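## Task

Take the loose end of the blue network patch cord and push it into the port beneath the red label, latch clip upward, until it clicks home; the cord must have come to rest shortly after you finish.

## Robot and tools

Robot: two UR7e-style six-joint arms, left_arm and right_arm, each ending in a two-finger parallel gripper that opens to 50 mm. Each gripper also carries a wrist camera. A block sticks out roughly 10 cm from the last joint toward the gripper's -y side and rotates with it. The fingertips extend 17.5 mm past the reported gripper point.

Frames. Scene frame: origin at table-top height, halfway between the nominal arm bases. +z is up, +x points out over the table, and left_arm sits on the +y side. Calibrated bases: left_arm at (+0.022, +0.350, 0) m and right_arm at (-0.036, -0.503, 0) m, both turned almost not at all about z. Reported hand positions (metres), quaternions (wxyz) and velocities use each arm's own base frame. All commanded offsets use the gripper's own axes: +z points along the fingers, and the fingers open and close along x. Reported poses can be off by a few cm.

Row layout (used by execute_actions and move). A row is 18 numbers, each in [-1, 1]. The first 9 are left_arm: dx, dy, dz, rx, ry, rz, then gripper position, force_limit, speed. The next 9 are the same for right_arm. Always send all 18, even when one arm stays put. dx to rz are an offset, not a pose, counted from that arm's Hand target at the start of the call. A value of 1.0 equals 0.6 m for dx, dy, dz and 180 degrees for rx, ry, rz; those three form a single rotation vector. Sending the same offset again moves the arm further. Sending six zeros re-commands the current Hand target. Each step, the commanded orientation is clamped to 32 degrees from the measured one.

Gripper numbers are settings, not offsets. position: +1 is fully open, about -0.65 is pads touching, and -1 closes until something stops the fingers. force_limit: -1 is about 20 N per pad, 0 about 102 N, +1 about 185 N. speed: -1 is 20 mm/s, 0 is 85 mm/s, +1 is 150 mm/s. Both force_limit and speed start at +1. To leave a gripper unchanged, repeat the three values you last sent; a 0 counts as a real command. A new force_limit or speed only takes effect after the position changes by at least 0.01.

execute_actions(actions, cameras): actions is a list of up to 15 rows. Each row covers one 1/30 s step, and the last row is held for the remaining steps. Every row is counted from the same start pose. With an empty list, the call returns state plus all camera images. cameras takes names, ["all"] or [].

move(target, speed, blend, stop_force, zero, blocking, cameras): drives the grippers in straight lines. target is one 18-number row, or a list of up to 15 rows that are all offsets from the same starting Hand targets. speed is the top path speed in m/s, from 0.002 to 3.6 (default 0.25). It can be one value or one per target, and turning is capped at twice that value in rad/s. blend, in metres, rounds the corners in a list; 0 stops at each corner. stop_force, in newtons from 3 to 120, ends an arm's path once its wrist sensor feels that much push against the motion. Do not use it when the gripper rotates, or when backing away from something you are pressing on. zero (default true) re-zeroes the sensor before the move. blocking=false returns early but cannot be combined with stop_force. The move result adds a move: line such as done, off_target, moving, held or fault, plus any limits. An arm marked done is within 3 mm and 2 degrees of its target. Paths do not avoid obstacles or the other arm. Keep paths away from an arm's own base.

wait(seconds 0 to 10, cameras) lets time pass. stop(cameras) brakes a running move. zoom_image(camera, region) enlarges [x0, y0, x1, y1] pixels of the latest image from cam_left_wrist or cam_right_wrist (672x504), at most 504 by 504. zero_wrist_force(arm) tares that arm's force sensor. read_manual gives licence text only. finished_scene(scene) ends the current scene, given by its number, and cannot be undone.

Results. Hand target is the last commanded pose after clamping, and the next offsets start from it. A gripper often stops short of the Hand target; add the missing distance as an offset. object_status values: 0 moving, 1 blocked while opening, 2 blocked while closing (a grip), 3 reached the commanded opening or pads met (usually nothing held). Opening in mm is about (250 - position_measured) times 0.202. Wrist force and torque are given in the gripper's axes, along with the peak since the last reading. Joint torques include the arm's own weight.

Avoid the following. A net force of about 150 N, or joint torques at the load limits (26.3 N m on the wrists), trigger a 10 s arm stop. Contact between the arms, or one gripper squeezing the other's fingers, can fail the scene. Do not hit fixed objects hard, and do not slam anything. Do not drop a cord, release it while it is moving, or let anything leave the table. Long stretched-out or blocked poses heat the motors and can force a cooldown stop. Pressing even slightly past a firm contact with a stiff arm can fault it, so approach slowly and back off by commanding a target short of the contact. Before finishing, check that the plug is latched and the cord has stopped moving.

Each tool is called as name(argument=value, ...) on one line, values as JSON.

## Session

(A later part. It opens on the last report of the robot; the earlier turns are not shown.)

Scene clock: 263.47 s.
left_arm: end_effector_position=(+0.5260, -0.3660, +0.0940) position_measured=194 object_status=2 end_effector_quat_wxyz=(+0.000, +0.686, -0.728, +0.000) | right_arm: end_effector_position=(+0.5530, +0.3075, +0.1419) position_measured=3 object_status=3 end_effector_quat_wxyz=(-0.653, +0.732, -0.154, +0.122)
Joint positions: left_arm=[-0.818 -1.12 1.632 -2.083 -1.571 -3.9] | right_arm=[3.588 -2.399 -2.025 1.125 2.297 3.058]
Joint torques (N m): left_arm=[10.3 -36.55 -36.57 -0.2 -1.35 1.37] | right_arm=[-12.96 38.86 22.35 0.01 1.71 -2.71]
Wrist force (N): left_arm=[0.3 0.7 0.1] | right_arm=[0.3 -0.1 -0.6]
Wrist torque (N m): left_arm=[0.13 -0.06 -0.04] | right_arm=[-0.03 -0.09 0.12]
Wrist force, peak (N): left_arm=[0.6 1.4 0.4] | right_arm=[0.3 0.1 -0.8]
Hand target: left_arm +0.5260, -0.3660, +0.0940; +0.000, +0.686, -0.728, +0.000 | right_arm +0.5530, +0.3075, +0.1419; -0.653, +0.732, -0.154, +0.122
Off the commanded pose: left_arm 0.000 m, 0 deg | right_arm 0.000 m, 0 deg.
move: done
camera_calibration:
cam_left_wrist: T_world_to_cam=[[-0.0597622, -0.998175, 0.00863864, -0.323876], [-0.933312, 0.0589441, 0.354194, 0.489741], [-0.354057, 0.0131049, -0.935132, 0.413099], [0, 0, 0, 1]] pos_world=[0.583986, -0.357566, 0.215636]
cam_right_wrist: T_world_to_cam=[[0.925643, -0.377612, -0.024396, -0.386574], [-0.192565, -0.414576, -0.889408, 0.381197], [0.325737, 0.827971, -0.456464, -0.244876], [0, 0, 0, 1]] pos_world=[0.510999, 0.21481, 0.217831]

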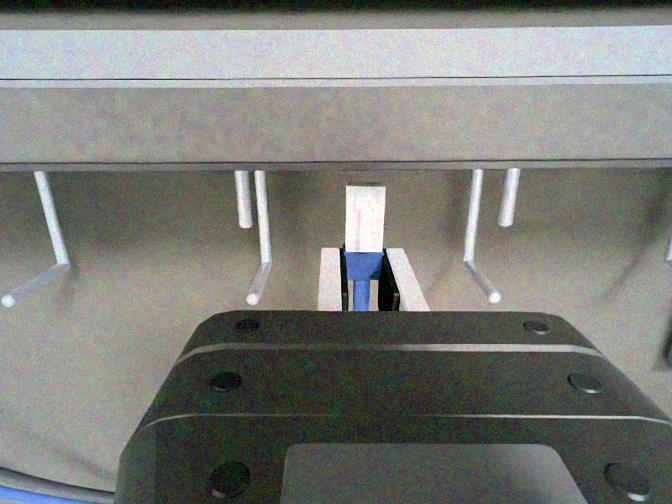

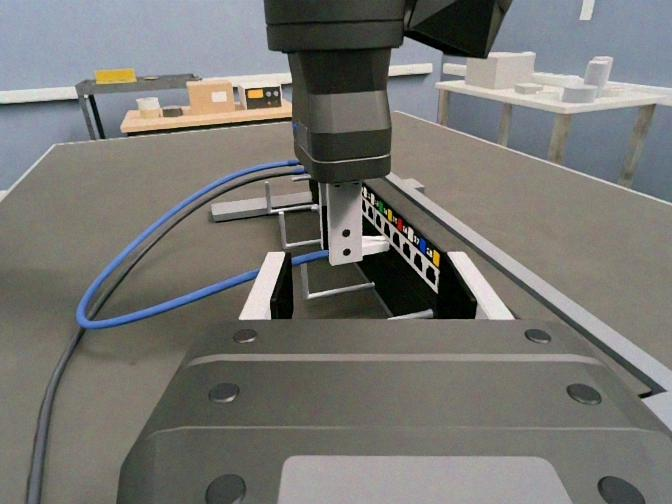

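move(target=[0,-0.004,-0.0015,0,0,0,-1,-0.5,-1,0,0,0,0,0,0,1,1,1], speed=0.03)

move(target=[0,-0.02,0,0,0,0,-1,-0.5,-1,0,0,0,0,0,0,1,1,1], cameras=["cam_right_wrist"], speed=0.01, stop_force=4)

zoom_image(camera="cam_right_wrist", region=[360, 215, 410, 255])

Scene clock: 281.53 s.
left_arm: end_effector_position=(+0.5283, -0.3662, +0.0949) position_measured=194 object_status=2 end_effector_quat_wxyz=(+0.000, +0.686, -0.728, +0.000) | right_arm: end_effector_position=(+0.5530, +0.3075, +0.1419) position_measured=3 object_status=3 end_effector_quat_wxyz=(-0.653, +0.732, -0.154, +0.122)
Joint positions: left_arm=[-0.815 -1.117 1.625 -2.079 -1.571 -3.897] | right_arm=[3.588 -2.399 -2.025 1.125 2.297 3.058]
Joint torques (N m): left_arm=[11.1 -36.33 -37.24 -0.73 -1.29 1.44] | right_arm=[-13.5 37.93 21.93 0 1.51 -2.79]
Wrist force (N): left_arm=[0.8 0.8 0.1] | right_arm=[0.3 0.2 -0.5]
Wrist torque (N m): left_arm=[0.15 -0.13 -0.03] | right_arm=[0.01 -0.09 0.12]
Wrist force, peak (N): left_arm=[0.8 1.1 0.3] | right_arm=[0.3 -0.2 -0.6]
Hand target: left_arm +0.5284, -0.3662, +0.0949; +0.000, +0.686, -0.728, +0.000 | right_arm +0.5530, +0.3075, +0.1419; -0.653, +0.732, -0.154, +0.122
Off the commanded pose: left_arm 0.000 m, 0 deg | right_arm 0.000 m, 0 deg.
move: done

Scene clock: 283.27 s.
left_arm: end_effector_position=(+0.5345, -0.3665, +0.0949) position_measured=194 object_status=2 end_effector_quat_wxyz=(+0.000, +0.686, -0.728, +0.000) | right_arm: end_effector_position=(+0.5530, +0.3075, +0.1419) position_measured=3 object_status=3 end_effector_quat_wxyz=(-0.653, +0.732, -0.154, +0.122)
Joint positions: left_arm=[-0.808 -1.106 1.607 -2.073 -1.571 -3.89] | right_arm=[3.588 -2.399 -2.025 1.125 2.297 3.058]
Joint torques (N m): left_arm=[-11 -57.49 -11.18 -5.53 2.6 -1.31] | right_arm=[-13.43 38.28 22.91 0.09 1.66 -2.64]
Wrist force (N): left_arm=[0.4 0.9 0.7] | right_arm=[0.3 0.0 -0.4]
Wrist torque (N m): left_arm=[0.13 -0.08 -0.03] | right_arm=[-0.02 -0.09 0.12]
Wrist force, peak (N): left_arm=[1.2 11.5 1.6] | right_arm=[0.3 -0.1 -0.6]
Hand target: left_arm +0.5345, -0.3665, +0.0949; +0.000, +0.686, -0.728, +0.000 (not the last commanded pose) | right_arm +0.5530, +0.3075, +0.1419; -0.653, +0.732, -0.154, +0.122
Off the commanded pose: left_arm 0.006 m, 0 deg | right_arm 0.000 m, 0 deg.
move: contact (left_arm)
camera_calibration:
cam_right_wrist: T_world_to_cam=[[0.925643, -0.377612, -0.024396, -0.386574], [-0.192565, -0.414576, -0.889408, 0.381197], [0.325737, 0.827971, -0.456464, -0.244876], [0, 0, 0, 1]] pos_world=[0.510999, 0.21481, 0.217831]
Images, in order (width x height): cam_right_wrist 672x504.

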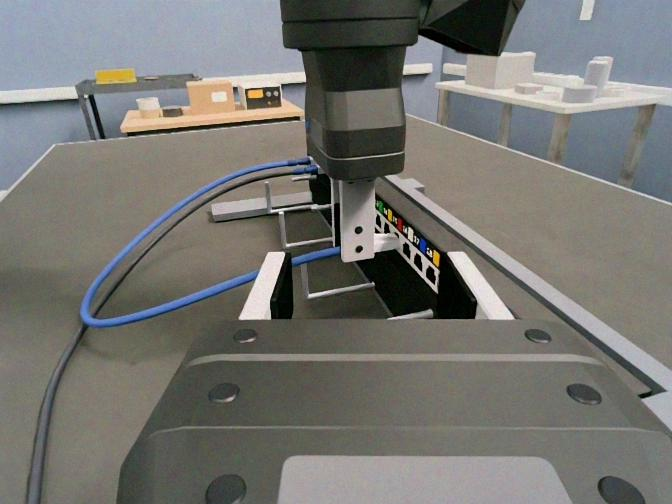

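Scaled by 10.080 from the camera's 672x504 image, which has a finer 960x720 frame.

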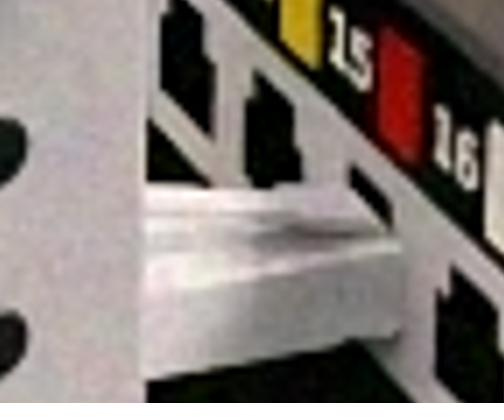

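move(target=[-0.0008,0.002,0.0005,0,0,0,-1,-0.5,-1,0,0,0,0,0,0,1,1,1], speed=0.03)

move(target=[0,-0.02,0,0,0,0,-1,-0.5,-1,0,0,0,0,0,0,1,1,1], cameras=["cam_right_wrist"], speed=0.01, stop_force=5)

zoom_image(camera="cam_right_wrist", region=[360, 215, 410, 255])

Scene clock: 291.67 s.
left_arm: end_effector_position=(+0.5333, -0.3660, +0.0946) position_measured=194 object_status=2 end_effector_quat_wxyz=(+0.000, +0.686, -0.728, +0.000) | right_arm: end_effector_position=(+0.5530, +0.3075, +0.1419) position_measured=3 object_status=3 end_effector_quat_wxyz=(-0.653, +0.732, -0.154, +0.122)
Joint positions: left_arm=[-0.809 -1.108 1.612 -2.075 -1.571 -3.891] | right_arm=[3.588 -2.399 -2.025 1.125 2.297 3.058]
Joint torques (N m): left_arm=[-12.47 -55.87 -10.13 -5.32 2.21 -1.38] | right_arm=[-13.89 38.01 23.18 0.21 1.54 -2.55]
Wrist force (N): left_arm=[0.4 0.8 0.1] | right_arm=[0.3 -0.1 -0.4]
Wrist torque (N m): left_arm=[0.16 -0.07 0.03] | right_arm=[-0.04 -0.08 0.12]
Wrist force, peak (N): left_arm=[0.7 1.3 0.6] | right_arm=[0.3 0.0 -0.8]
Hand target: left_arm +0.5333, -0.3660, +0.0946; +0.000, +0.686, -0.728, +0.000 | right_arm +0.5530, +0.3075, +0.1419; -0.653, +0.732, -0.154, +0.122
Off the commanded pose: left_arm 0.000 m, 0 deg | right_arm 0.000 m, 0 deg.
move: done

Scene clock: 293.63 s.
left_arm: end_effector_position=(+0.5415, -0.3665, +0.0946) position_measured=194 object_status=2 end_effector_quat_wxyz=(+0.000, +0.686, -0.728, +0.000) | right_arm: end_effector_position=(+0.5530, +0.3075, +0.1419) position_measured=3 object_status=3 end_effector_quat_wxyz=(-0.653, +0.732, -0.154, +0.122)
Joint positions: left_arm=[-0.8 -1.094 1.589 -2.066 -1.571 -3.882] | right_arm=[3.588 -2.399 -2.025 1.125 2.297 3.058]
Joint torques (N m): left_arm=[-10.83 -58.07 -10.48 -4.89 1.64 -1.26] | right_arm=[-13.83 37.67 22.12 0.17 1.58 -2.68]
Wrist force (N): left_arm=[0.7 -2.3 1.1] | right_arm=[0.2 -0.1 -0.5]
Wrist torque (N m): left_arm=[0.04 -0.11 -0.02] | right_arm=[-0.04 -0.07 0.12]
Wrist force, peak (N): left_arm=[1.2 7.5 1.4] | right_arm=[0.4 -0.1 -0.7]
Hand target: left_arm +0.5415, -0.3665, +0.0946; +0.000, +0.686, -0.728, +0.000 (not the last commanded pose) | right_arm +0.5530, +0.3075, +0.1419; -0.653, +0.732, -0.154, +0.122
Off the commanded pose: left_arm 0.004 m, 0 deg | right_arm 0.000 m, 0 deg.
move: contact (left_arm)
camera_calibration:
cam_right_wrist: T_world_to_cam=[[0.925643, -0.377612, -0.024396, -0.386574], [-0.192565, -0.414576, -0.889408, 0.381197], [0.325737, 0.827971, -0.456464, -0.244876], [0, 0, 0, 1]] pos_world=[0.510999, 0.21481, 0.217831]
Images, in order (width x height): cam_right_wrist 672x504.

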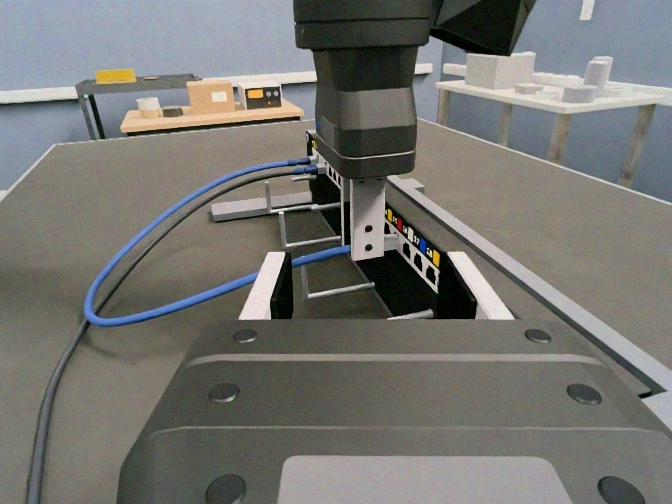

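Scaled by 10.080 from the camera's 672x504 image, which has a finer 960x720 frame.

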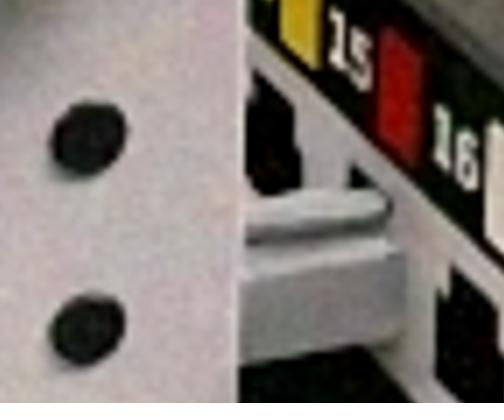

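move(target=[0,-0.025,0,0,0,0,-1,-0.5,-1,0,0,0,0,0,0,1,1,1], cameras=["cam_right_wrist"], speed=0.01, stop_force=20)

zoom_image(camera="cam_right_wrist", region=[360, 215, 410, 255])

Scene clock: 298.70 s.
left_arm: end_effector_position=(+0.5436, -0.3667, +0.0946) position_measured=194 object_status=2 end_effector_quat_wxyz=(+0.000, +0.686, -0.728, +0.000) | right_arm: end_effector_position=(+0.5530, +0.3075, +0.1419) position_measured=3 object_status=3 end_effector_quat_wxyz=(-0.653, +0.732, -0.154, +0.122)
Joint positions: left_arm=[-0.798 -1.09 1.583 -2.064 -1.571 -3.88] | right_arm=[3.588 -2.399 -2.025 1.125 2.297 3.058]
Joint torques (N m): left_arm=[-8.65 -56.71 -14.49 -6.74 4.73 -1.5] | right_arm=[-14.36 38.76 22.5 0.1 1.36 -2.62]
Wrist force (N): left_arm=[2.4 15.2 -0.5] | right_arm=[0.3 -0.1 -0.4]
Wrist torque (N m): left_arm=[0.54 -0.10 -0.03] | right_arm=[-0.02 -0.09 0.12]
Wrist force, peak (N): left_arm=[1.7 24.2 -0.7] | right_arm=[0.3 -0.1 -0.7]
Hand target: left_arm +0.5436, -0.3667, +0.0946; +0.000, +0.686, -0.728, +0.000 (not the last commanded pose) | right_arm +0.5530, +0.3075, +0.1419; -0.653, +0.732, -0.154, +0.122
Off the commanded pose: left_arm 0.013 m, 0 deg | right_arm 0.000 m, 0 deg.
move: contact (left_arm)
camera_calibration:
cam_right_wrist: T_world_to_cam=[[0.925643, -0.377612, -0.024396, -0.386574], [-0.192565, -0.414576, -0.889408, 0.381197], [0.325737, 0.827971, -0.456464, -0.244876], [0, 0, 0, 1]] pos_world=[0.510999, 0.21481, 0.217831]
Images, in order (width x height): cam_right_wrist 672x504.

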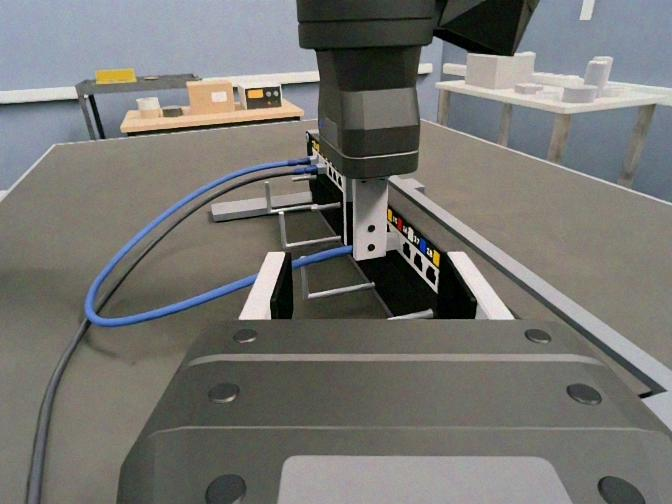

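Scaled by 10.080 from the camera's 672x504 image, which has a finer 960x720 frame.

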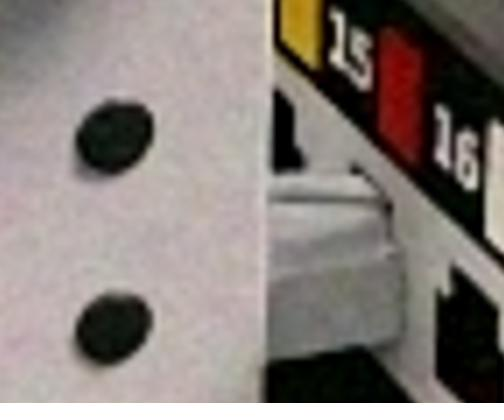

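move(target=[0,-0.025,0,0,0,0,-1,-0.5,-1,0,0,0,0,0,0,1,1,1], cameras=["cam_right_wrist"], speed=0.01, stop_force=30)

zoom_image(camera="cam_right_wrist", region=[360, 215, 410, 255])

Scene clock: 304.63 s.
left_arm: end_effector_position=(+0.5585, -0.3676, +0.0946) position_measured=194 object_status=2 end_effector_quat_wxyz=(+0.000, +0.686, -0.728, +0.000) | right_arm: end_effector_position=(+0.5530, +0.3075, +0.1419) position_measured=3 object_status=3 end_effector_quat_wxyz=(-0.653, +0.732, -0.154, +0.122)
Joint positions: left_arm=[-0.783 -1.062 1.539 -2.048 -1.571 -3.865] | right_arm=[3.588 -2.399 -2.025 1.125 2.297 3.058]
Joint torques (N m): left_arm=[18.86 -40.06 -45.7 -5.29 7.05 1.53] | right_arm=[-13.06 39.34 22.54 0.13 1.32 -2.47]
Wrist force (N): left_arm=[1.0 32.5 -1.6] | right_arm=[0.4 0.0 -0.6]
Wrist torque (N m): left_arm=[0.34 -0.10 -0.14] | right_arm=[-0.02 -0.11 0.12]
Wrist force, peak (N): left_arm=[1.7 35.2 -1.8] | right_arm=[0.4 -0.2 -0.7]
Hand target: left_arm +0.5585, -0.3676, +0.0946; +0.000, +0.686, -0.728, +0.000 | right_arm +0.5530, +0.3075, +0.1419; -0.653, +0.732, -0.154, +0.122
Off the commanded pose: left_arm 0.000 m, 0 deg | right_arm 0.000 m, 0 deg.
move: done
camera_calibration:
cam_right_wrist: T_world_to_cam=[[0.925643, -0.377612, -0.024396, -0.386574], [-0.192565, -0.414576, -0.889408, 0.381197], [0.325737, 0.827971, -0.456464, -0.244876], [0, 0, 0, 1]] pos_world=[0.510999, 0.21481, 0.217831]
Images, in order (width x height): cam_right_wrist 672x504.

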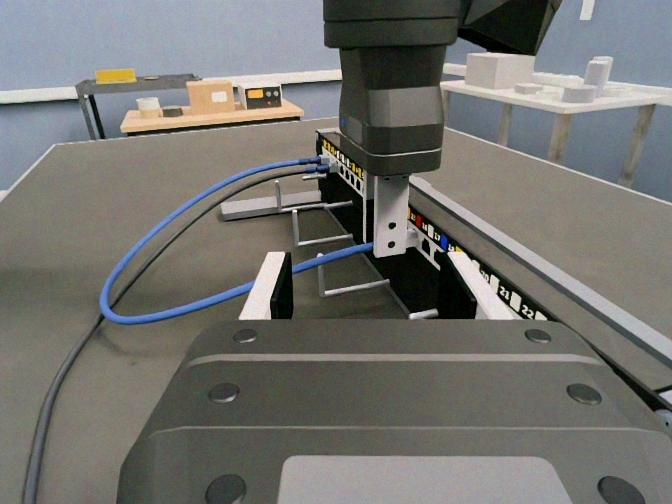

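Scaled by 10.080 from the camera's 672x504 image, which has a finer 960x720 frame.

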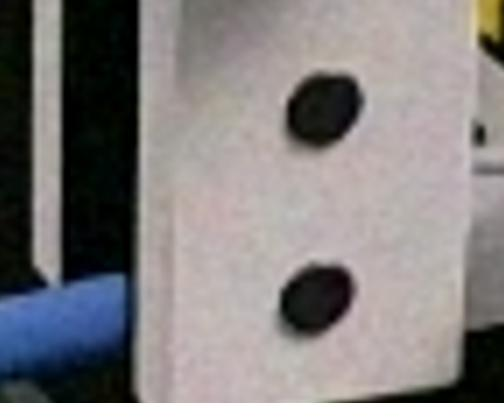

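zoom_image(camera="cam_right_wrist", region=[390, 205, 440, 265])

execute_actions(actions=[])

Scaled by 8.400 from the camera's 672x504 image, which has a finer 960x720 frame.

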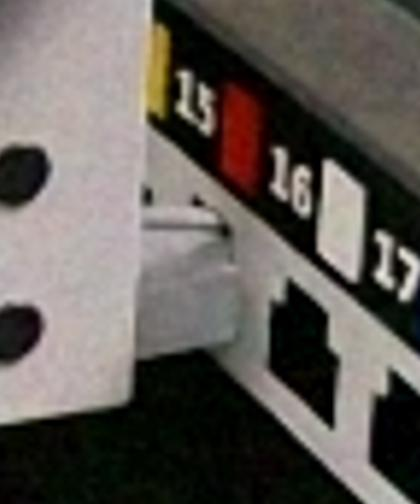

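Scene clock: 307.10 s.
left_arm: end_effector_position=(+0.5585, -0.3676, +0.0946) position_measured=194 object_status=2 end_effector_quat_wxyz=(+0.000, +0.686, -0.728, +0.000) | right_arm: end_effector_position=(+0.5530, +0.3075, +0.1419) position_measured=3 object_status=3 end_effector_quat_wxyz=(-0.653, +0.732, -0.154, +0.122)
Joint positions: left_arm=[-0.783 -1.062 1.539 -2.048 -1.571 -3.865] | right_arm=[3.588 -2.399 -2.025 1.125 2.297 3.058]
Joint velocities: within noise
Joint torques (N m): left_arm=[18.78 -40.08 -45.85 -5.51 5.04 1.51] | right_arm=[-13.32 38.87 23.11 0.16 1.34 -2.54]
Motor temperatures (°C): left_arm=[36 46 49 49 48 38] | right_arm=[44 42 34 43 40 40]
Wrist force (N): left_arm=[1.0 32.7 -1.4] | right_arm=[0.2 -0.1 -0.4]
Wrist torque (N m): left_arm=[0.38 -0.10 -0.15] | right_arm=[-0.04 -0.07 0.12]
Wrist force, peak (N): left_arm=[1.0 32.8 -1.8] | right_arm=[0.5 -0.1 -0.6]
Hand target: left_arm +0.5585, -0.3676, +0.0946; +0.000, +0.686, -0.728, +0.000 | right_arm +0.5530, +0.3075, +0.1419; -0.653, +0.732, -0.154, +0.122
Tool commands: left_gripper/position=-1.0 left_gripper/force_limit=-0.5 left_gripper/speed=-1.0 right_gripper/position=+1.0 right_gripper/force_limit=+1.0 right_gripper/speed=+1.0
Off the commanded pose: left_arm 0.000 m, 0 deg | right_arm 0.000 m, 0 deg.
camera_calibration:
cam_left_wrist: T_world_to_cam=[[-0.0598928, -0.998168, 0.00858772, -0.323441], [-0.933271, 0.0590469, 0.354286, 0.519983], [-0.354144, 0.0132045, -0.935098, 0.425177], [0, 0, 0, 1]] pos_world=[0.616487, -0.359166, 0.216137]
cam_right_wrist: T_world_to_cam=[[0.925643, -0.377612, -0.024396, -0.386574], [-0.192565, -0.414576, -0.889408, 0.381197], [0.325737, 0.827971, -0.456464, -0.244876], [0, 0, 0, 1]] pos_world=[0.510999, 0.21481, 0.217831]

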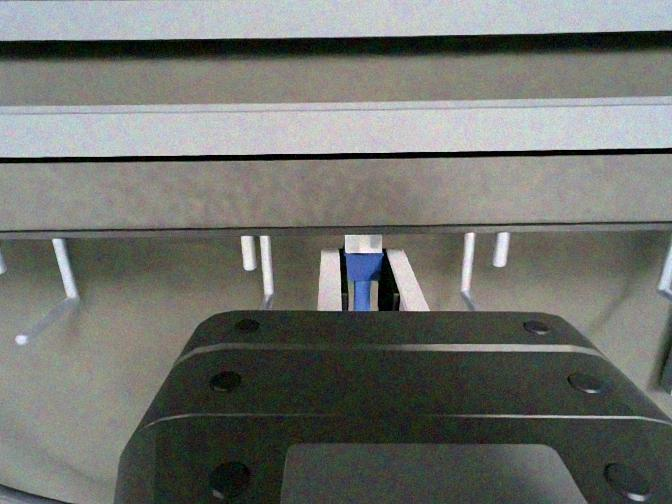

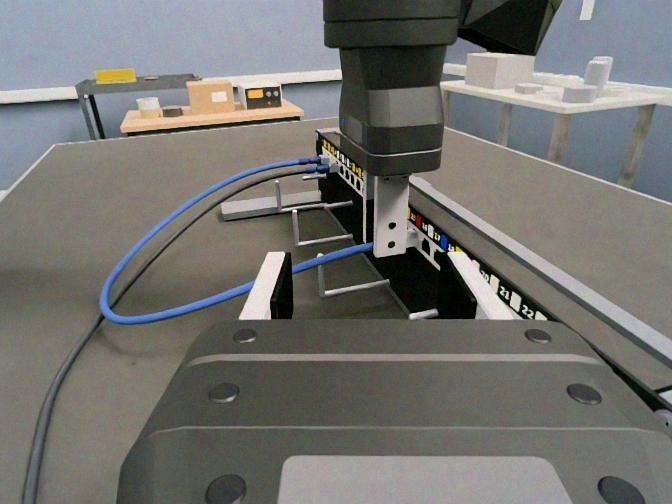

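zoom_image(camera="cam_right_wrist", region=[290, 135, 380, 200])

zoom_image(camera="cam_left_wrist", region=[310, 200, 420, 320])

Scaled by 5.600 from the camera's 672x504 image, which has a finer 960x720 frame.

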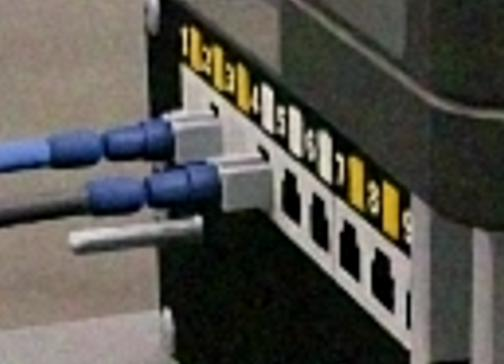

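Scaled by 4.200 from the camera's 672x504 image, which has a finer 960x720 frame.

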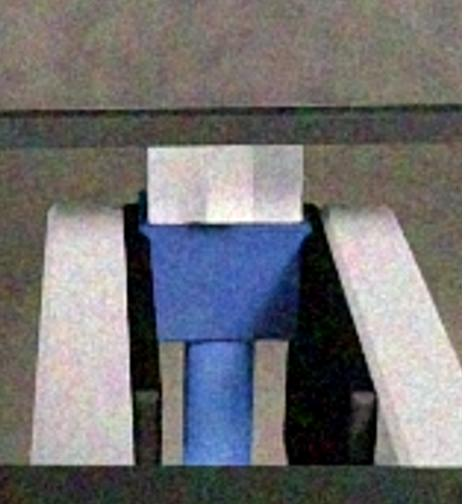

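move(target=[0,0.005,0,0,0,0,-1,-0.5,-1,0,0,0,0,0,0,1,1,1], speed=0.005, stop_force=43, cameras=["cam_right_wrist"])

zoom_image(camera="cam_right_wrist", region=[390, 205, 440, 265])

Scene clock: 322.17 s.
left_arm: end_effector_position=(+0.5564, -0.3674, +0.0946) position_measured=194 object_status=2 end_effector_quat_wxyz=(+0.000, +0.686, -0.728, +0.000) | right_arm: end_effector_position=(+0.5530, +0.3075, +0.1419) position_measured=3 object_status=3 end_effector_quat_wxyz=(-0.653, +0.732, -0.154, +0.122)
Joint positions: left_arm=[-0.785 -1.066 1.546 -2.051 -1.571 -3.867] | right_arm=[3.588 -2.399 -2.025 1.125 2.297 3.058]
Joint torques (N m): left_arm=[7.61 -38.91 -35.54 0.75 -2.82 1.26] | right_arm=[-13.42 39.29 23.03 0.28 1.22 -2.56]
Wrist force (N): left_arm=[-0.6 -9.2 -0.8] | right_arm=[0.3 0.1 -0.5]
Wrist torque (N m): left_arm=[-0.08 -0.08 0.02] | right_arm=[0.00 -0.09 0.12]
Wrist force, peak (N): left_arm=[1.0 32.9 -1.8] | right_arm=[0.5 -0.2 -0.6]
Hand target: left_arm +0.5564, -0.3674, +0.0946; +0.000, +0.686, -0.728, +0.000 (not the last commanded pose) | right_arm +0.5530, +0.3075, +0.1419; -0.653, +0.732, -0.154, +0.122
Off the commanded pose: left_arm 0.001 m, 0 deg | right_arm 0.000 m, 0 deg.
move: contact (left_arm)
camera_calibration:
cam_right_wrist: T_world_to_cam=[[0.925643, -0.377612, -0.024396, -0.386574], [-0.192565, -0.414576, -0.889408, 0.381197], [0.325737, 0.827971, -0.456464, -0.244876], [0, 0, 0, 1]] pos_world=[0.510999, 0.21481, 0.217831]
Images, in order (width x height): cam_right_wrist 672x504.

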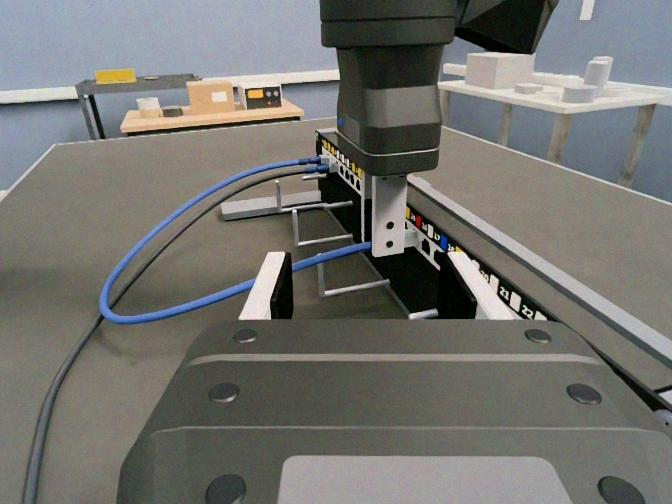

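Scaled by 8.400 from the camera's 672x504 image, which has a finer 960x720 frame.

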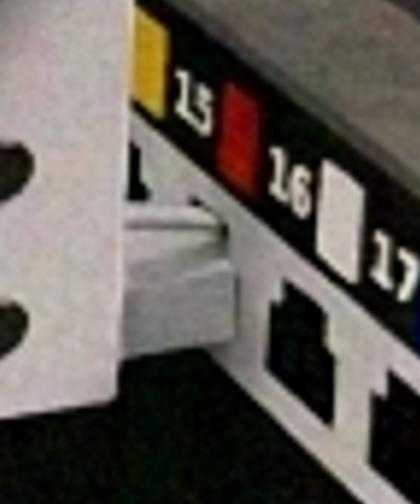

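move(target=[0,0.005,0,0,0,0,-1,-0.5,-1,0,0,0,0,0,0,1,1,1], speed=0.005, stop_force=8, cameras=["cam_right_wrist"])

zoom_image(camera="cam_right_wrist", region=[390, 205, 440, 265])

Scene clock: 326.37 s.
left_arm: end_effector_position=(+0.5561, -0.3673, +0.0947) position_measured=194 object_status=2 end_effector_quat_wxyz=(+0.000, +0.686, -0.728, +0.000) | right_arm: end_effector_position=(+0.5530, +0.3075, +0.1419) position_measured=3 object_status=3 end_effector_quat_wxyz=(-0.653, +0.732, -0.154, +0.122)
Joint positions: left_arm=[-0.785 -1.067 1.547 -2.051 -1.571 -3.867] | right_arm=[3.588 -2.399 -2.025 1.125 2.297 3.058]
Joint torques (N m): left_arm=[5.32 -36.85 -33.5 1.66 -2.94 1.45] | right_arm=[-13.17 39.48 22.06 0.31 1.13 -2.46]
Wrist force (N): left_arm=[0.2 -16.3 -1.0] | right_arm=[0.3 -0.1 -0.7]
Wrist torque (N m): left_arm=[-0.29 -0.09 0.04] | right_arm=[-0.03 -0.10 0.12]
Wrist force, peak (N): left_arm=[0.8 -20.4 -1.9] | right_arm=[0.3 0.0 -0.7]
Hand target: left_arm +0.5561, -0.3673, +0.0947; +0.000, +0.686, -0.728, +0.000 (not the last commanded pose) | right_arm +0.5530, +0.3075, +0.1419; -0.653, +0.732, -0.154, +0.122
Off the commanded pose: left_arm 0.003 m, 0 deg | right_arm 0.000 m, 0 deg.
move: contact (left_arm)
camera_calibration:
cam_right_wrist: T_world_to_cam=[[0.925643, -0.377612, -0.024396, -0.386574], [-0.192565, -0.414576, -0.889408, 0.381197], [0.325737, 0.827971, -0.456464, -0.244876], [0, 0, 0, 1]] pos_world=[0.510999, 0.21481, 0.217831]
Images, in order (width x height): cam_right_wrist 672x504.

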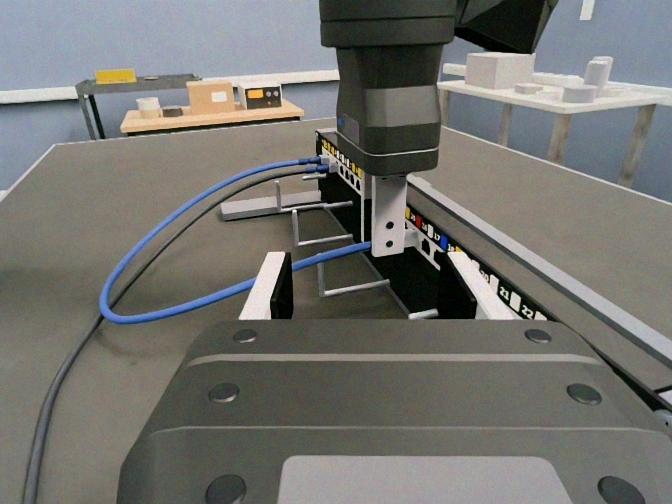

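Scaled by 8.400 from the camera's 672x504 image, which has a finer 960x720 frame.

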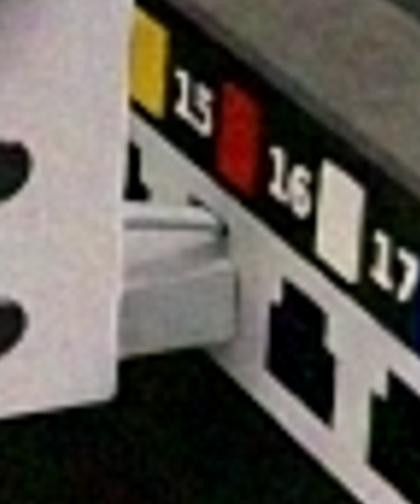

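move(target=[0,-0.003,0,0,0,0,-1,-0.5,-1,0,0,0,0,0,0,1,1,1], speed=0.01, stop_force=32)

move(target=[0,0,0,0,0,0,-0.1,-0.5,-1,0,0,0,0,0,0,1,1,1], cameras=["cam_right_wrist","cam_left_wrist"])

zoom_image(camera="cam_left_wrist", region=[310, 200, 420, 320])

Scene clock: 339.33 s.
left_arm: end_effector_position=(+0.5578, -0.3674, +0.0946) position_measured=194 object_status=2 end_effector_quat_wxyz=(+0.000, +0.686, -0.728, +0.000) | right_arm: end_effector_position=(+0.5530, +0.3075, +0.1419) position_measured=3 object_status=3 end_effector_quat_wxyz=(-0.653, +0.732, -0.154, +0.122)
Joint positions: left_arm=[-0.783 -1.064 1.541 -2.049 -1.571 -3.865] | right_arm=[3.588 -2.399 -2.025 1.125 2.297 3.058]
Joint torques (N m): left_arm=[9.69 -41.7 -39.81 -3 2.51 1.5] | right_arm=[-13.31 39.68 22.64 0.29 1.14 -2.46]
Wrist force (N): left_arm=[-0.3 16.5 1.0] | right_arm=[0.3 -0.1 -0.4]
Wrist torque (N m): left_arm=[0.53 -0.12 -0.10] | right_arm=[-0.03 -0.08 0.12]
Wrist force, peak (N): left_arm=[-0.2 16.7 0.9] | right_arm=[0.4 -0.2 -0.7]
Hand target: left_arm +0.5578, -0.3674, +0.0946; +0.000, +0.686, -0.728, +0.000 | right_arm +0.5530, +0.3075, +0.1419; -0.653, +0.732, -0.154, +0.122
Off the commanded pose: left_arm 0.000 m, 0 deg | right_arm 0.000 m, 0 deg.
move: contact (left_arm)

Scene clock: 339.83 s.
left_arm: end_effector_position=(+0.5579, -0.3674, +0.0947) position_measured=167 object_status=0 end_effector_quat_wxyz=(+0.000, +0.686, -0.728, +0.000) | right_arm: end_effector_position=(+0.5530, +0.3075, +0.1419) position_measured=3 object_status=3 end_effector_quat_wxyz=(-0.653, +0.732, -0.154, +0.122)
Joint positions: left_arm=[-0.783 -1.064 1.541 -2.049 -1.571 -3.865] | right_arm=[3.588 -2.399 -2.025 1.125 2.297 3.058]
Joint torques (N m): left_arm=[2.56 -42.87 -29.81 -3.05 0.68 1.06] | right_arm=[-12.57 39.46 22.16 0.28 1.16 -2.48]
Wrist force (N): left_arm=[0.0 1.3 0.2] | right_arm=[0.3 0.0 -0.4]
Wrist torque (N m): left_arm=[0.24 -0.03 -0.04] | right_arm=[-0.02 -0.09 0.12]
Wrist force, peak (N): left_arm=[-0.1 16.5 0.7] | right_arm=[0.4 0.2 -0.6]
Hand target: left_arm +0.5578, -0.3674, +0.0946; +0.000, +0.686, -0.728, +0.000 | right_arm +0.5530, +0.3075, +0.1419; -0.653, +0.732, -0.154, +0.122
Off the commanded pose: left_arm 0.000 m, 0 deg | right_arm 0.000 m, 0 deg.
move: done
camera_calibration:
cam_left_wrist: T_world_to_cam=[[-0.0596738, -0.998181, 0.00859243, -0.323425], [-0.933385, 0.0588475, 0.35402, 0.519337], [-0.353882, 0.0131057, -0.935198, 0.424843], [0, 0, 0, 1]] pos_world=[0.615785, -0.358966, 0.216236]
cam_right_wrist: T_world_to_cam=[[0.925643, -0.377612, -0.024396, -0.386574], [-0.192565, -0.414576, -0.889408, 0.381197], [0.325737, 0.827971, -0.456464, -0.244876], [0, 0, 0, 1]] pos_world=[0.510999, 0.21481, 0.217831]

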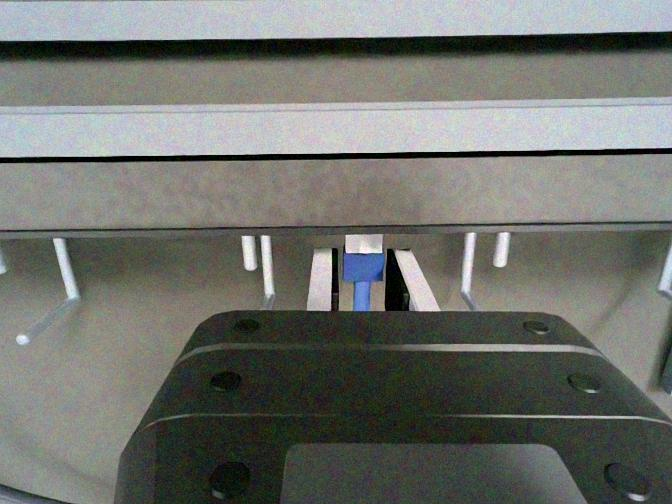

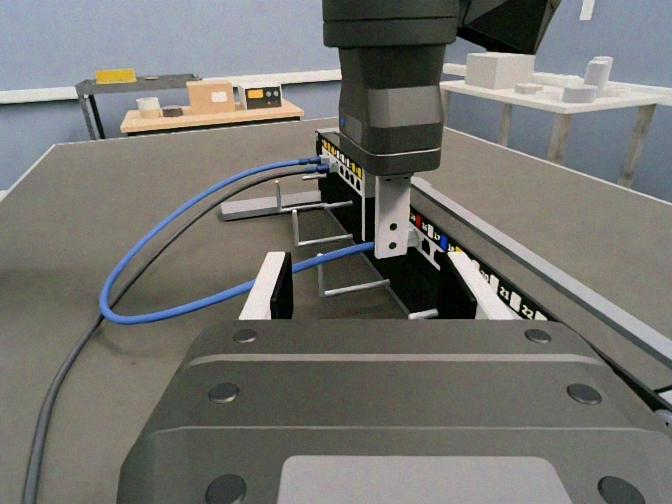

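Scaled by 4.200 from the camera's 672x504 image, which has a finer 960x720 frame.

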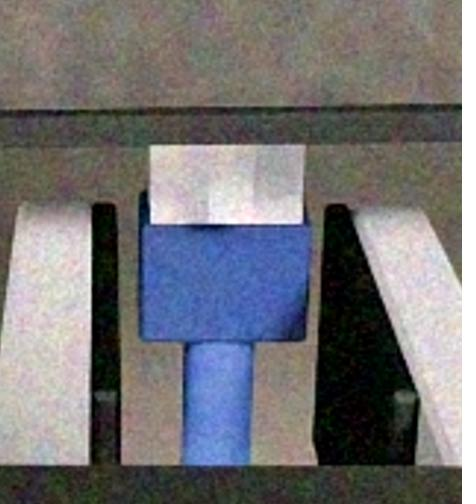

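move(target=[[0,0,0,0,0,0,0.1,-0.5,-1,0,0,0,0,0,0,1,1,1],[0,0,-0.06,0,0,0,0.1,-0.5,-1,0,0,0,0,0,0,1,1,1],[0,0.06,-0.15,0,0,0,0.1,-0.5,-1,0,0,0,0,0,0,1,1,1]], speed=0.08, cameras=["cam_right_wrist","cam_left_wrist"])

zoom_image(camera="cam_right_wrist", region=[360, 195, 450, 275])

zoom_image(camera="cam_right_wrist", region=[290, 135, 380, 200])

Scene clock: 348.80 s.
left_arm: end_effector_position=(+0.5219, -0.3652, +0.1845) position_measured=138 object_status=3 end_effector_quat_wxyz=(+0.000, +0.686, -0.728, +0.000) | right_arm: end_effector_position=(+0.5530, +0.3075, +0.1419) position_measured=3 object_status=3 end_effector_quat_wxyz=(-0.653, +0.732, -0.154, +0.122)
Joint positions: left_arm=[-0.821 -1.213 1.516 -1.874 -1.571 -3.903] | right_arm=[3.588 -2.399 -2.025 1.125 2.297 3.058]
Joint torques (N m): left_arm=[-11.42 -55.73 -11.87 -0.01 -0.3 -1.43] | right_arm=[-13.3 39.22 22.21 0.44 1 -2.53]
Wrist force (N): left_arm=[0.0 1.5 0.0] | right_arm=[0.2 0.0 -0.4]
Wrist torque (N m): left_arm=[0.27 -0.02 0.06] | right_arm=[-0.01 -0.07 0.12]
Wrist force, peak (N): left_arm=[-0.2 1.9 1.7] | right_arm=[0.4 -0.2 -0.7]
Hand target: left_arm +0.5218, -0.3652, +0.1846; +0.000, +0.686, -0.728, +0.000 | right_arm +0.5530, +0.3075, +0.1419; -0.653, +0.732, -0.154, +0.122
Off the commanded pose: left_arm 0.000 m, 0 deg | right_arm 0.000 m, 0 deg.
move: done
camera_calibration:
cam_left_wrist: T_world_to_cam=[[-0.0596689, -0.998181, 0.00860344, -0.32415], [-0.933318, 0.0588444, 0.354195, 0.45378], [-0.354057, 0.0131047, -0.935132, 0.496266], [0, 0, 0, 1]] pos_world=[0.579886, -0.356766, 0.306137]
cam_right_wrist: T_world_to_cam=[[0.925643, -0.377612, -0.024396, -0.386574], [-0.192565, -0.414576, -0.889408, 0.381197], [0.325737, 0.827971, -0.456464, -0.244876], [0, 0, 0, 1]] pos_world=[0.510999, 0.21481, 0.217831]

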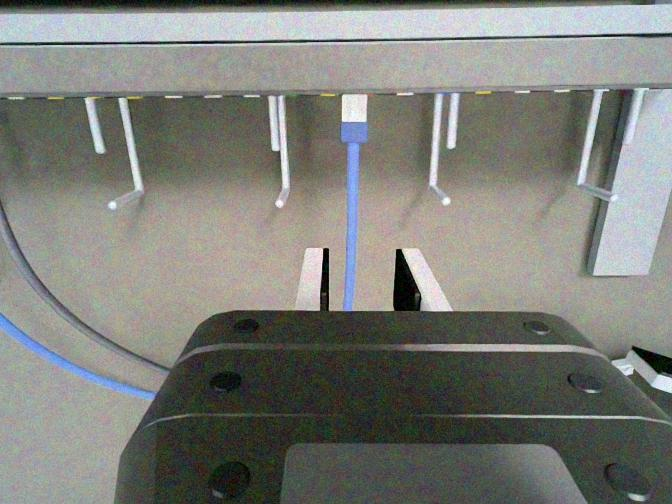

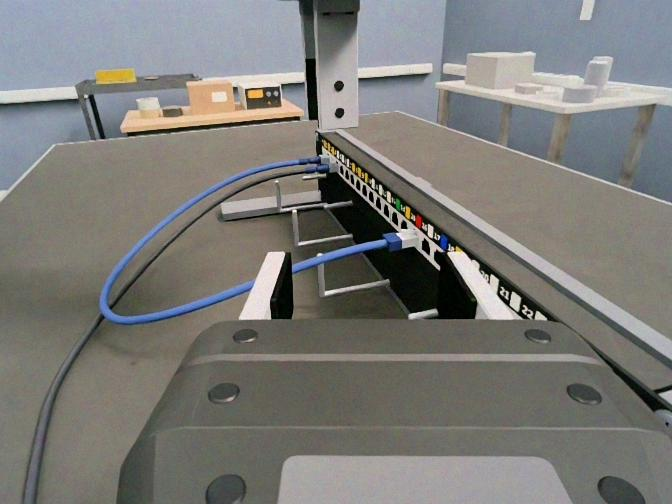

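Scaled by 5.600 from the camera's 672x504 image, which has a finer 960x720 frame.

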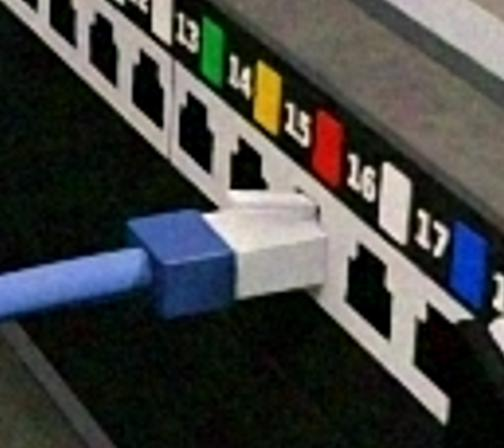

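Scaled by 5.600 from the camera's 672x504 image, which has a finer 960x720 frame.

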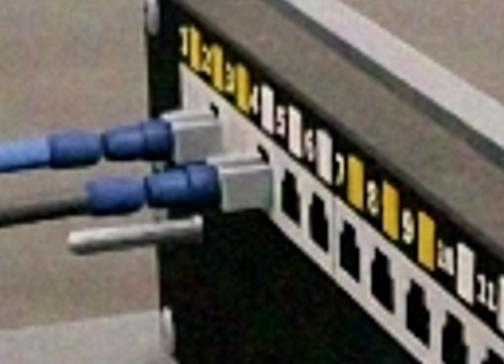

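move(target=[-0.2,0.08,-0.2,0,0,0,0.1,-0.5,-1,0,0,0,0,0,0,1,1,1], cameras=["cam_left_wrist"])

Scene clock: 397.77 s.
left_arm: end_effector_position=(+0.4810, -0.2426, +0.3045) position_measured=138 object_status=3 end_effector_quat_wxyz=(+0.000, +0.686, -0.728, +0.000) | right_arm: end_effector_position=(+0.5530, +0.3075, +0.1419) position_measured=3 object_status=3 end_effector_quat_wxyz=(-0.653, +0.732, -0.154, +0.122)
Joint positions: left_arm=[-0.717 -1.499 1.557 -1.63 -1.571 -3.799] | right_arm=[3.588 -2.399 -2.025 1.125 2.297 3.058]
Joint torques (N m): left_arm=[11.64 -41.58 -42.09 -0.22 -1.23 1.59] | right_arm=[-13.77 39.54 22.63 0.43 0.93 -2.35]
Wrist force (N): left_arm=[0.1 1.7 -0.2] | right_arm=[0.3 -0.2 -0.3]
Wrist torque (N m): left_arm=[0.29 -0.04 -0.03] | right_arm=[-0.04 -0.09 0.12]
Wrist force, peak (N): left_arm=[-1.5 2.4 -1.6] | right_arm=[0.3 -0.1 -0.7]
Hand target: left_arm +0.4810, -0.2426, +0.3046; +0.000, +0.686, -0.728, +0.000 | right_arm +0.5530, +0.3075, +0.1419; -0.653, +0.732, -0.154, +0.122
Off the commanded pose: left_arm 0.000 m, 0 deg | right_arm 0.000 m, 0 deg.
move: done
camera_calibration:
cam_left_wrist: T_world_to_cam=[[-0.0596711, -0.998181, 0.00859786, -0.205242], [-0.933352, 0.0588457, 0.354107, 0.36598], [-0.353969, 0.0131052, -0.935165, 0.592267], [0, 0, 0, 1]] pos_world=[0.538986, -0.234166, 0.426036]
Images, in order (width x height): cam_left_wrist 672x504.

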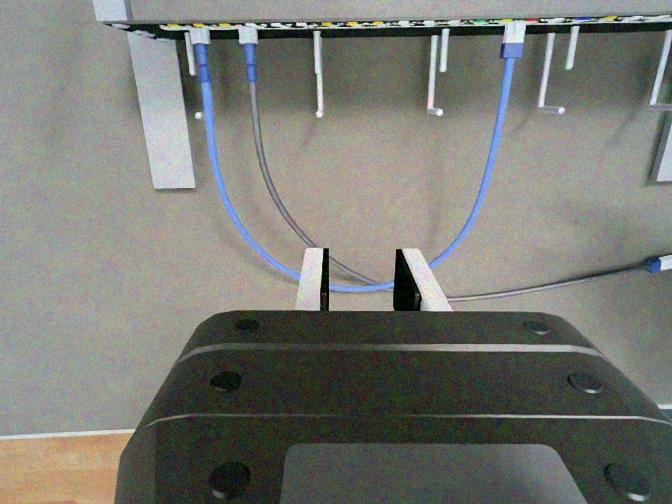

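zoom_image(camera="cam_left_wrist", region=[180, 0, 280, 90])

zoom_image(camera="cam_left_wrist", region=[480, 0, 600, 130])

Scaled by 5.040 from the camera's 672x504 image, which has a finer 960x720 frame.

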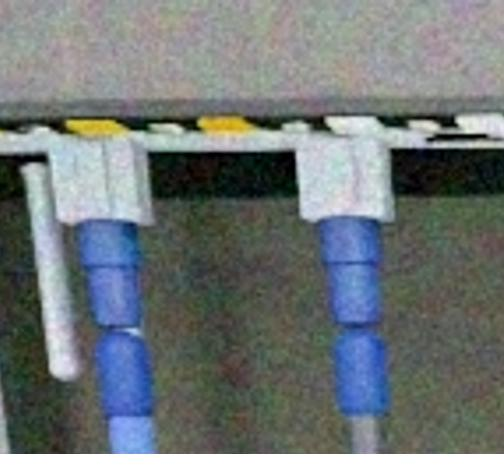

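Scaled by 3.877 from the camera's 672x504 image, which has a finer 960x720 frame.

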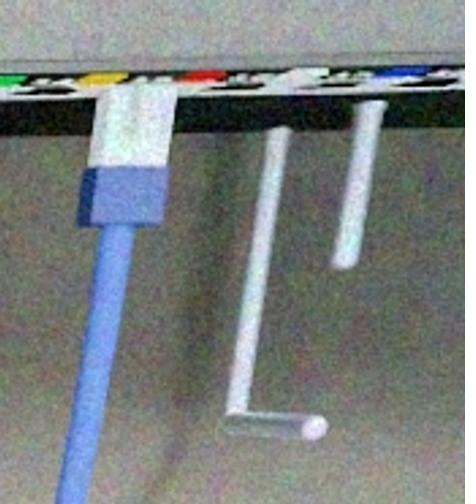

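move(target=[[0,0,0,0,0,0,0.1,-0.5,-1,0,0,0,-0.130,0.388,0.1416,1,1,1],[0,0,0,0,0,0,0.1,-0.5,-1,-0.051,0.054,0.156,-0.130,0.388,0.1416,1,1,1]], cameras=["cam_right_wrist"])

Scene clock: 429.10 s.
left_arm: end_effector_position=(+0.4810, -0.2426, +0.3046) position_measured=138 object_status=3 end_effector_quat_wxyz=(+0.000, +0.686, -0.728, +0.000) | right_arm: end_effector_position=(+0.5582, +0.4018, +0.0995) position_measured=3 object_status=3 end_effector_quat_wxyz=(+0.308, -0.591, +0.661, -0.344)
Joint positions: left_arm=[-0.717 -1.499 1.557 -1.629 -1.571 -3.799] | right_arm=[4.273 -2.108 -1.995 -0.178 0.683 4.176]
Joint torques (N m): left_arm=[9.2 -40.31 -39.29 -0.58 -1.03 1.5] | right_arm=[15.37 35.35 30.55 1.12 -3.22 2.61]
Wrist force (N): left_arm=[0.0 1.6 0.4] | right_arm=[-0.2 0.8 0.1]
Wrist torque (N m): left_arm=[0.29 -0.01 -0.03] | right_arm=[0.02 0.05 -0.08]
Wrist force, peak (N): left_arm=[-0.2 1.8 0.3] | right_arm=[-2.3 1.6 0.6]
Hand target: left_arm +0.4810, -0.2426, +0.3046; +0.000, +0.686, -0.728, +0.000 | right_arm +0.5582, +0.4019, +0.0994; +0.308, -0.591, +0.661, -0.344
Off the commanded pose: left_arm 0.000 m, 0 deg | right_arm 0.000 m, 0 deg.
move: done
camera_calibration:
cam_right_wrist: T_world_to_cam=[[-0.105312, -0.994419, -0.00637461, 0.464696], [-0.818271, 0.0902968, -0.567696, 0.49787], [0.565104, -0.0545693, -0.823213, -0.086597], [0, 0, 0, 1]] pos_world=[0.505267, 0.412421, 0.214314]
Images, in order (width x height): cam_right_wrist 672x504.

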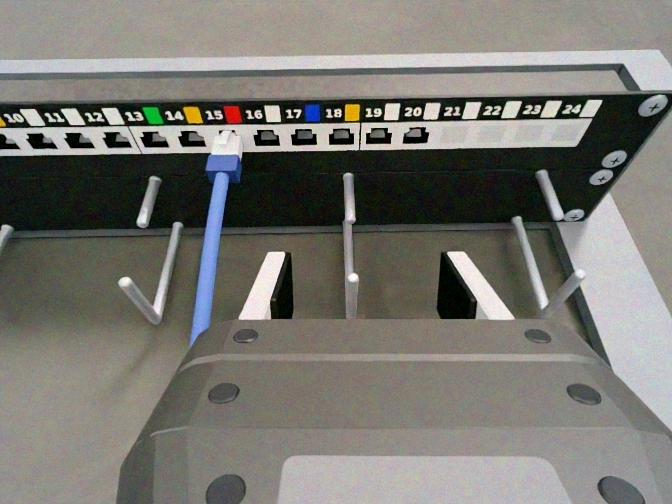

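zoom_image(camera="cam_right_wrist", region=[180, 85, 280, 195])

zoom_image(camera="cam_right_wrist", region=[270, 150, 440, 320])

Scaled by 4.582 from the camera's 672x504 image, which has a finer 960x720 frame.

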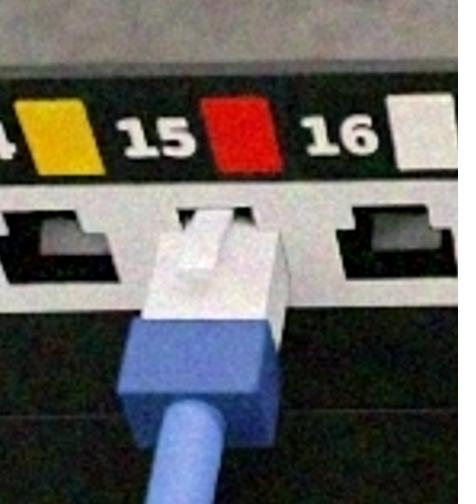

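Scaled by 2.965 from the camera's 672x504 image, which has a finer 960x720 frame.

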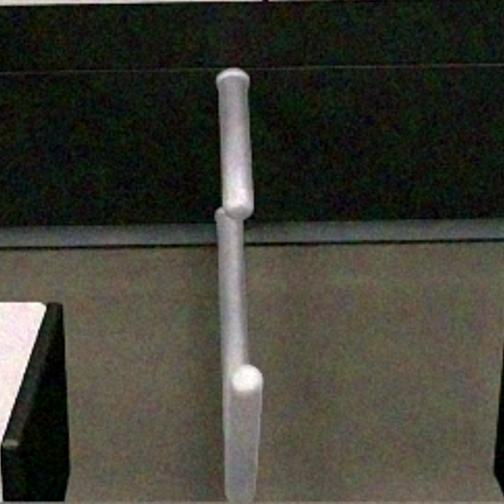

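move(target=[0,0,0,0,0,0,0.1,-0.5,-1,-0.0037,-0.006,0.09,0,0,0,1,1,1], cameras=["cam_right_wrist"], speed=0.1, stop_force=10)

Scene clock: 444.77 s.
left_arm: end_effector_position=(+0.4810, -0.2426, +0.3046) position_measured=138 object_status=3 end_effector_quat_wxyz=(+0.000, +0.686, -0.728, +0.000) | right_arm: end_effector_position=(+0.6044, +0.3990, +0.0714) position_measured=3 object_status=3 end_effector_quat_wxyz=(+0.308, -0.591, +0.661, -0.344)
Joint positions: left_arm=[-0.717 -1.499 1.557 -1.629 -1.571 -3.799] | right_arm=[4.195 -2.228 -1.904 -0.066 0.719 4.069]
Joint torques (N m): left_arm=[9.34 -40.32 -40.02 -0.3 -1.32 1.27] | right_arm=[-13.71 39.72 31.29 5.36 -0.42 -2.61]
Wrist force (N): left_arm=[0.2 1.6 0.3] | right_arm=[-0.3 0.6 -0.1]
Wrist torque (N m): left_arm=[0.29 -0.05 -0.03] | right_arm=[0.00 0.01 0.01]
Wrist force, peak (N): left_arm=[0.4 1.8 0.4] | right_arm=[-0.7 1.2 -1.3]
Hand target: left_arm +0.4810, -0.2426, +0.3046; +0.000, +0.686, -0.728, +0.000 | right_arm +0.6044, +0.3990, +0.0714; +0.308, -0.591, +0.661, -0.344
Off the commanded pose: left_arm 0.000 m, 0 deg | right_arm 0.000 m, 0 deg.
move: done
camera_calibration:
cam_right_wrist: T_world_to_cam=[[-0.105312, -0.994419, -0.00637461, 0.466609], [-0.818271, 0.0902968, -0.567696, 0.520114], [0.565104, -0.0545693, -0.823213, -0.135964], [0, 0, 0, 1]] pos_world=[0.551567, 0.409621, 0.186314]
Images, in order (width x height): cam_right_wrist 672x504.

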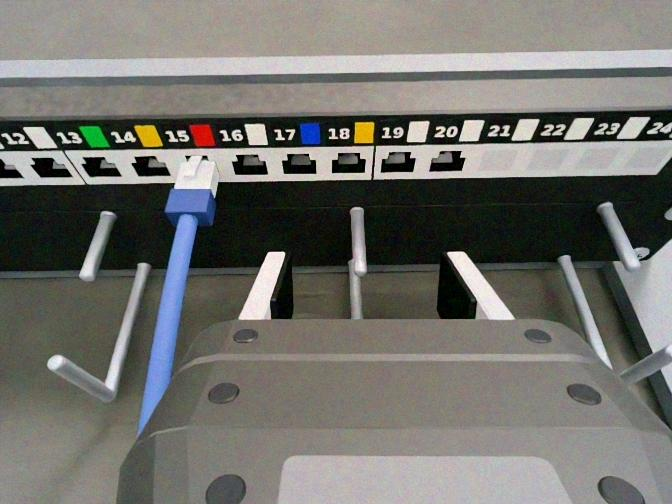

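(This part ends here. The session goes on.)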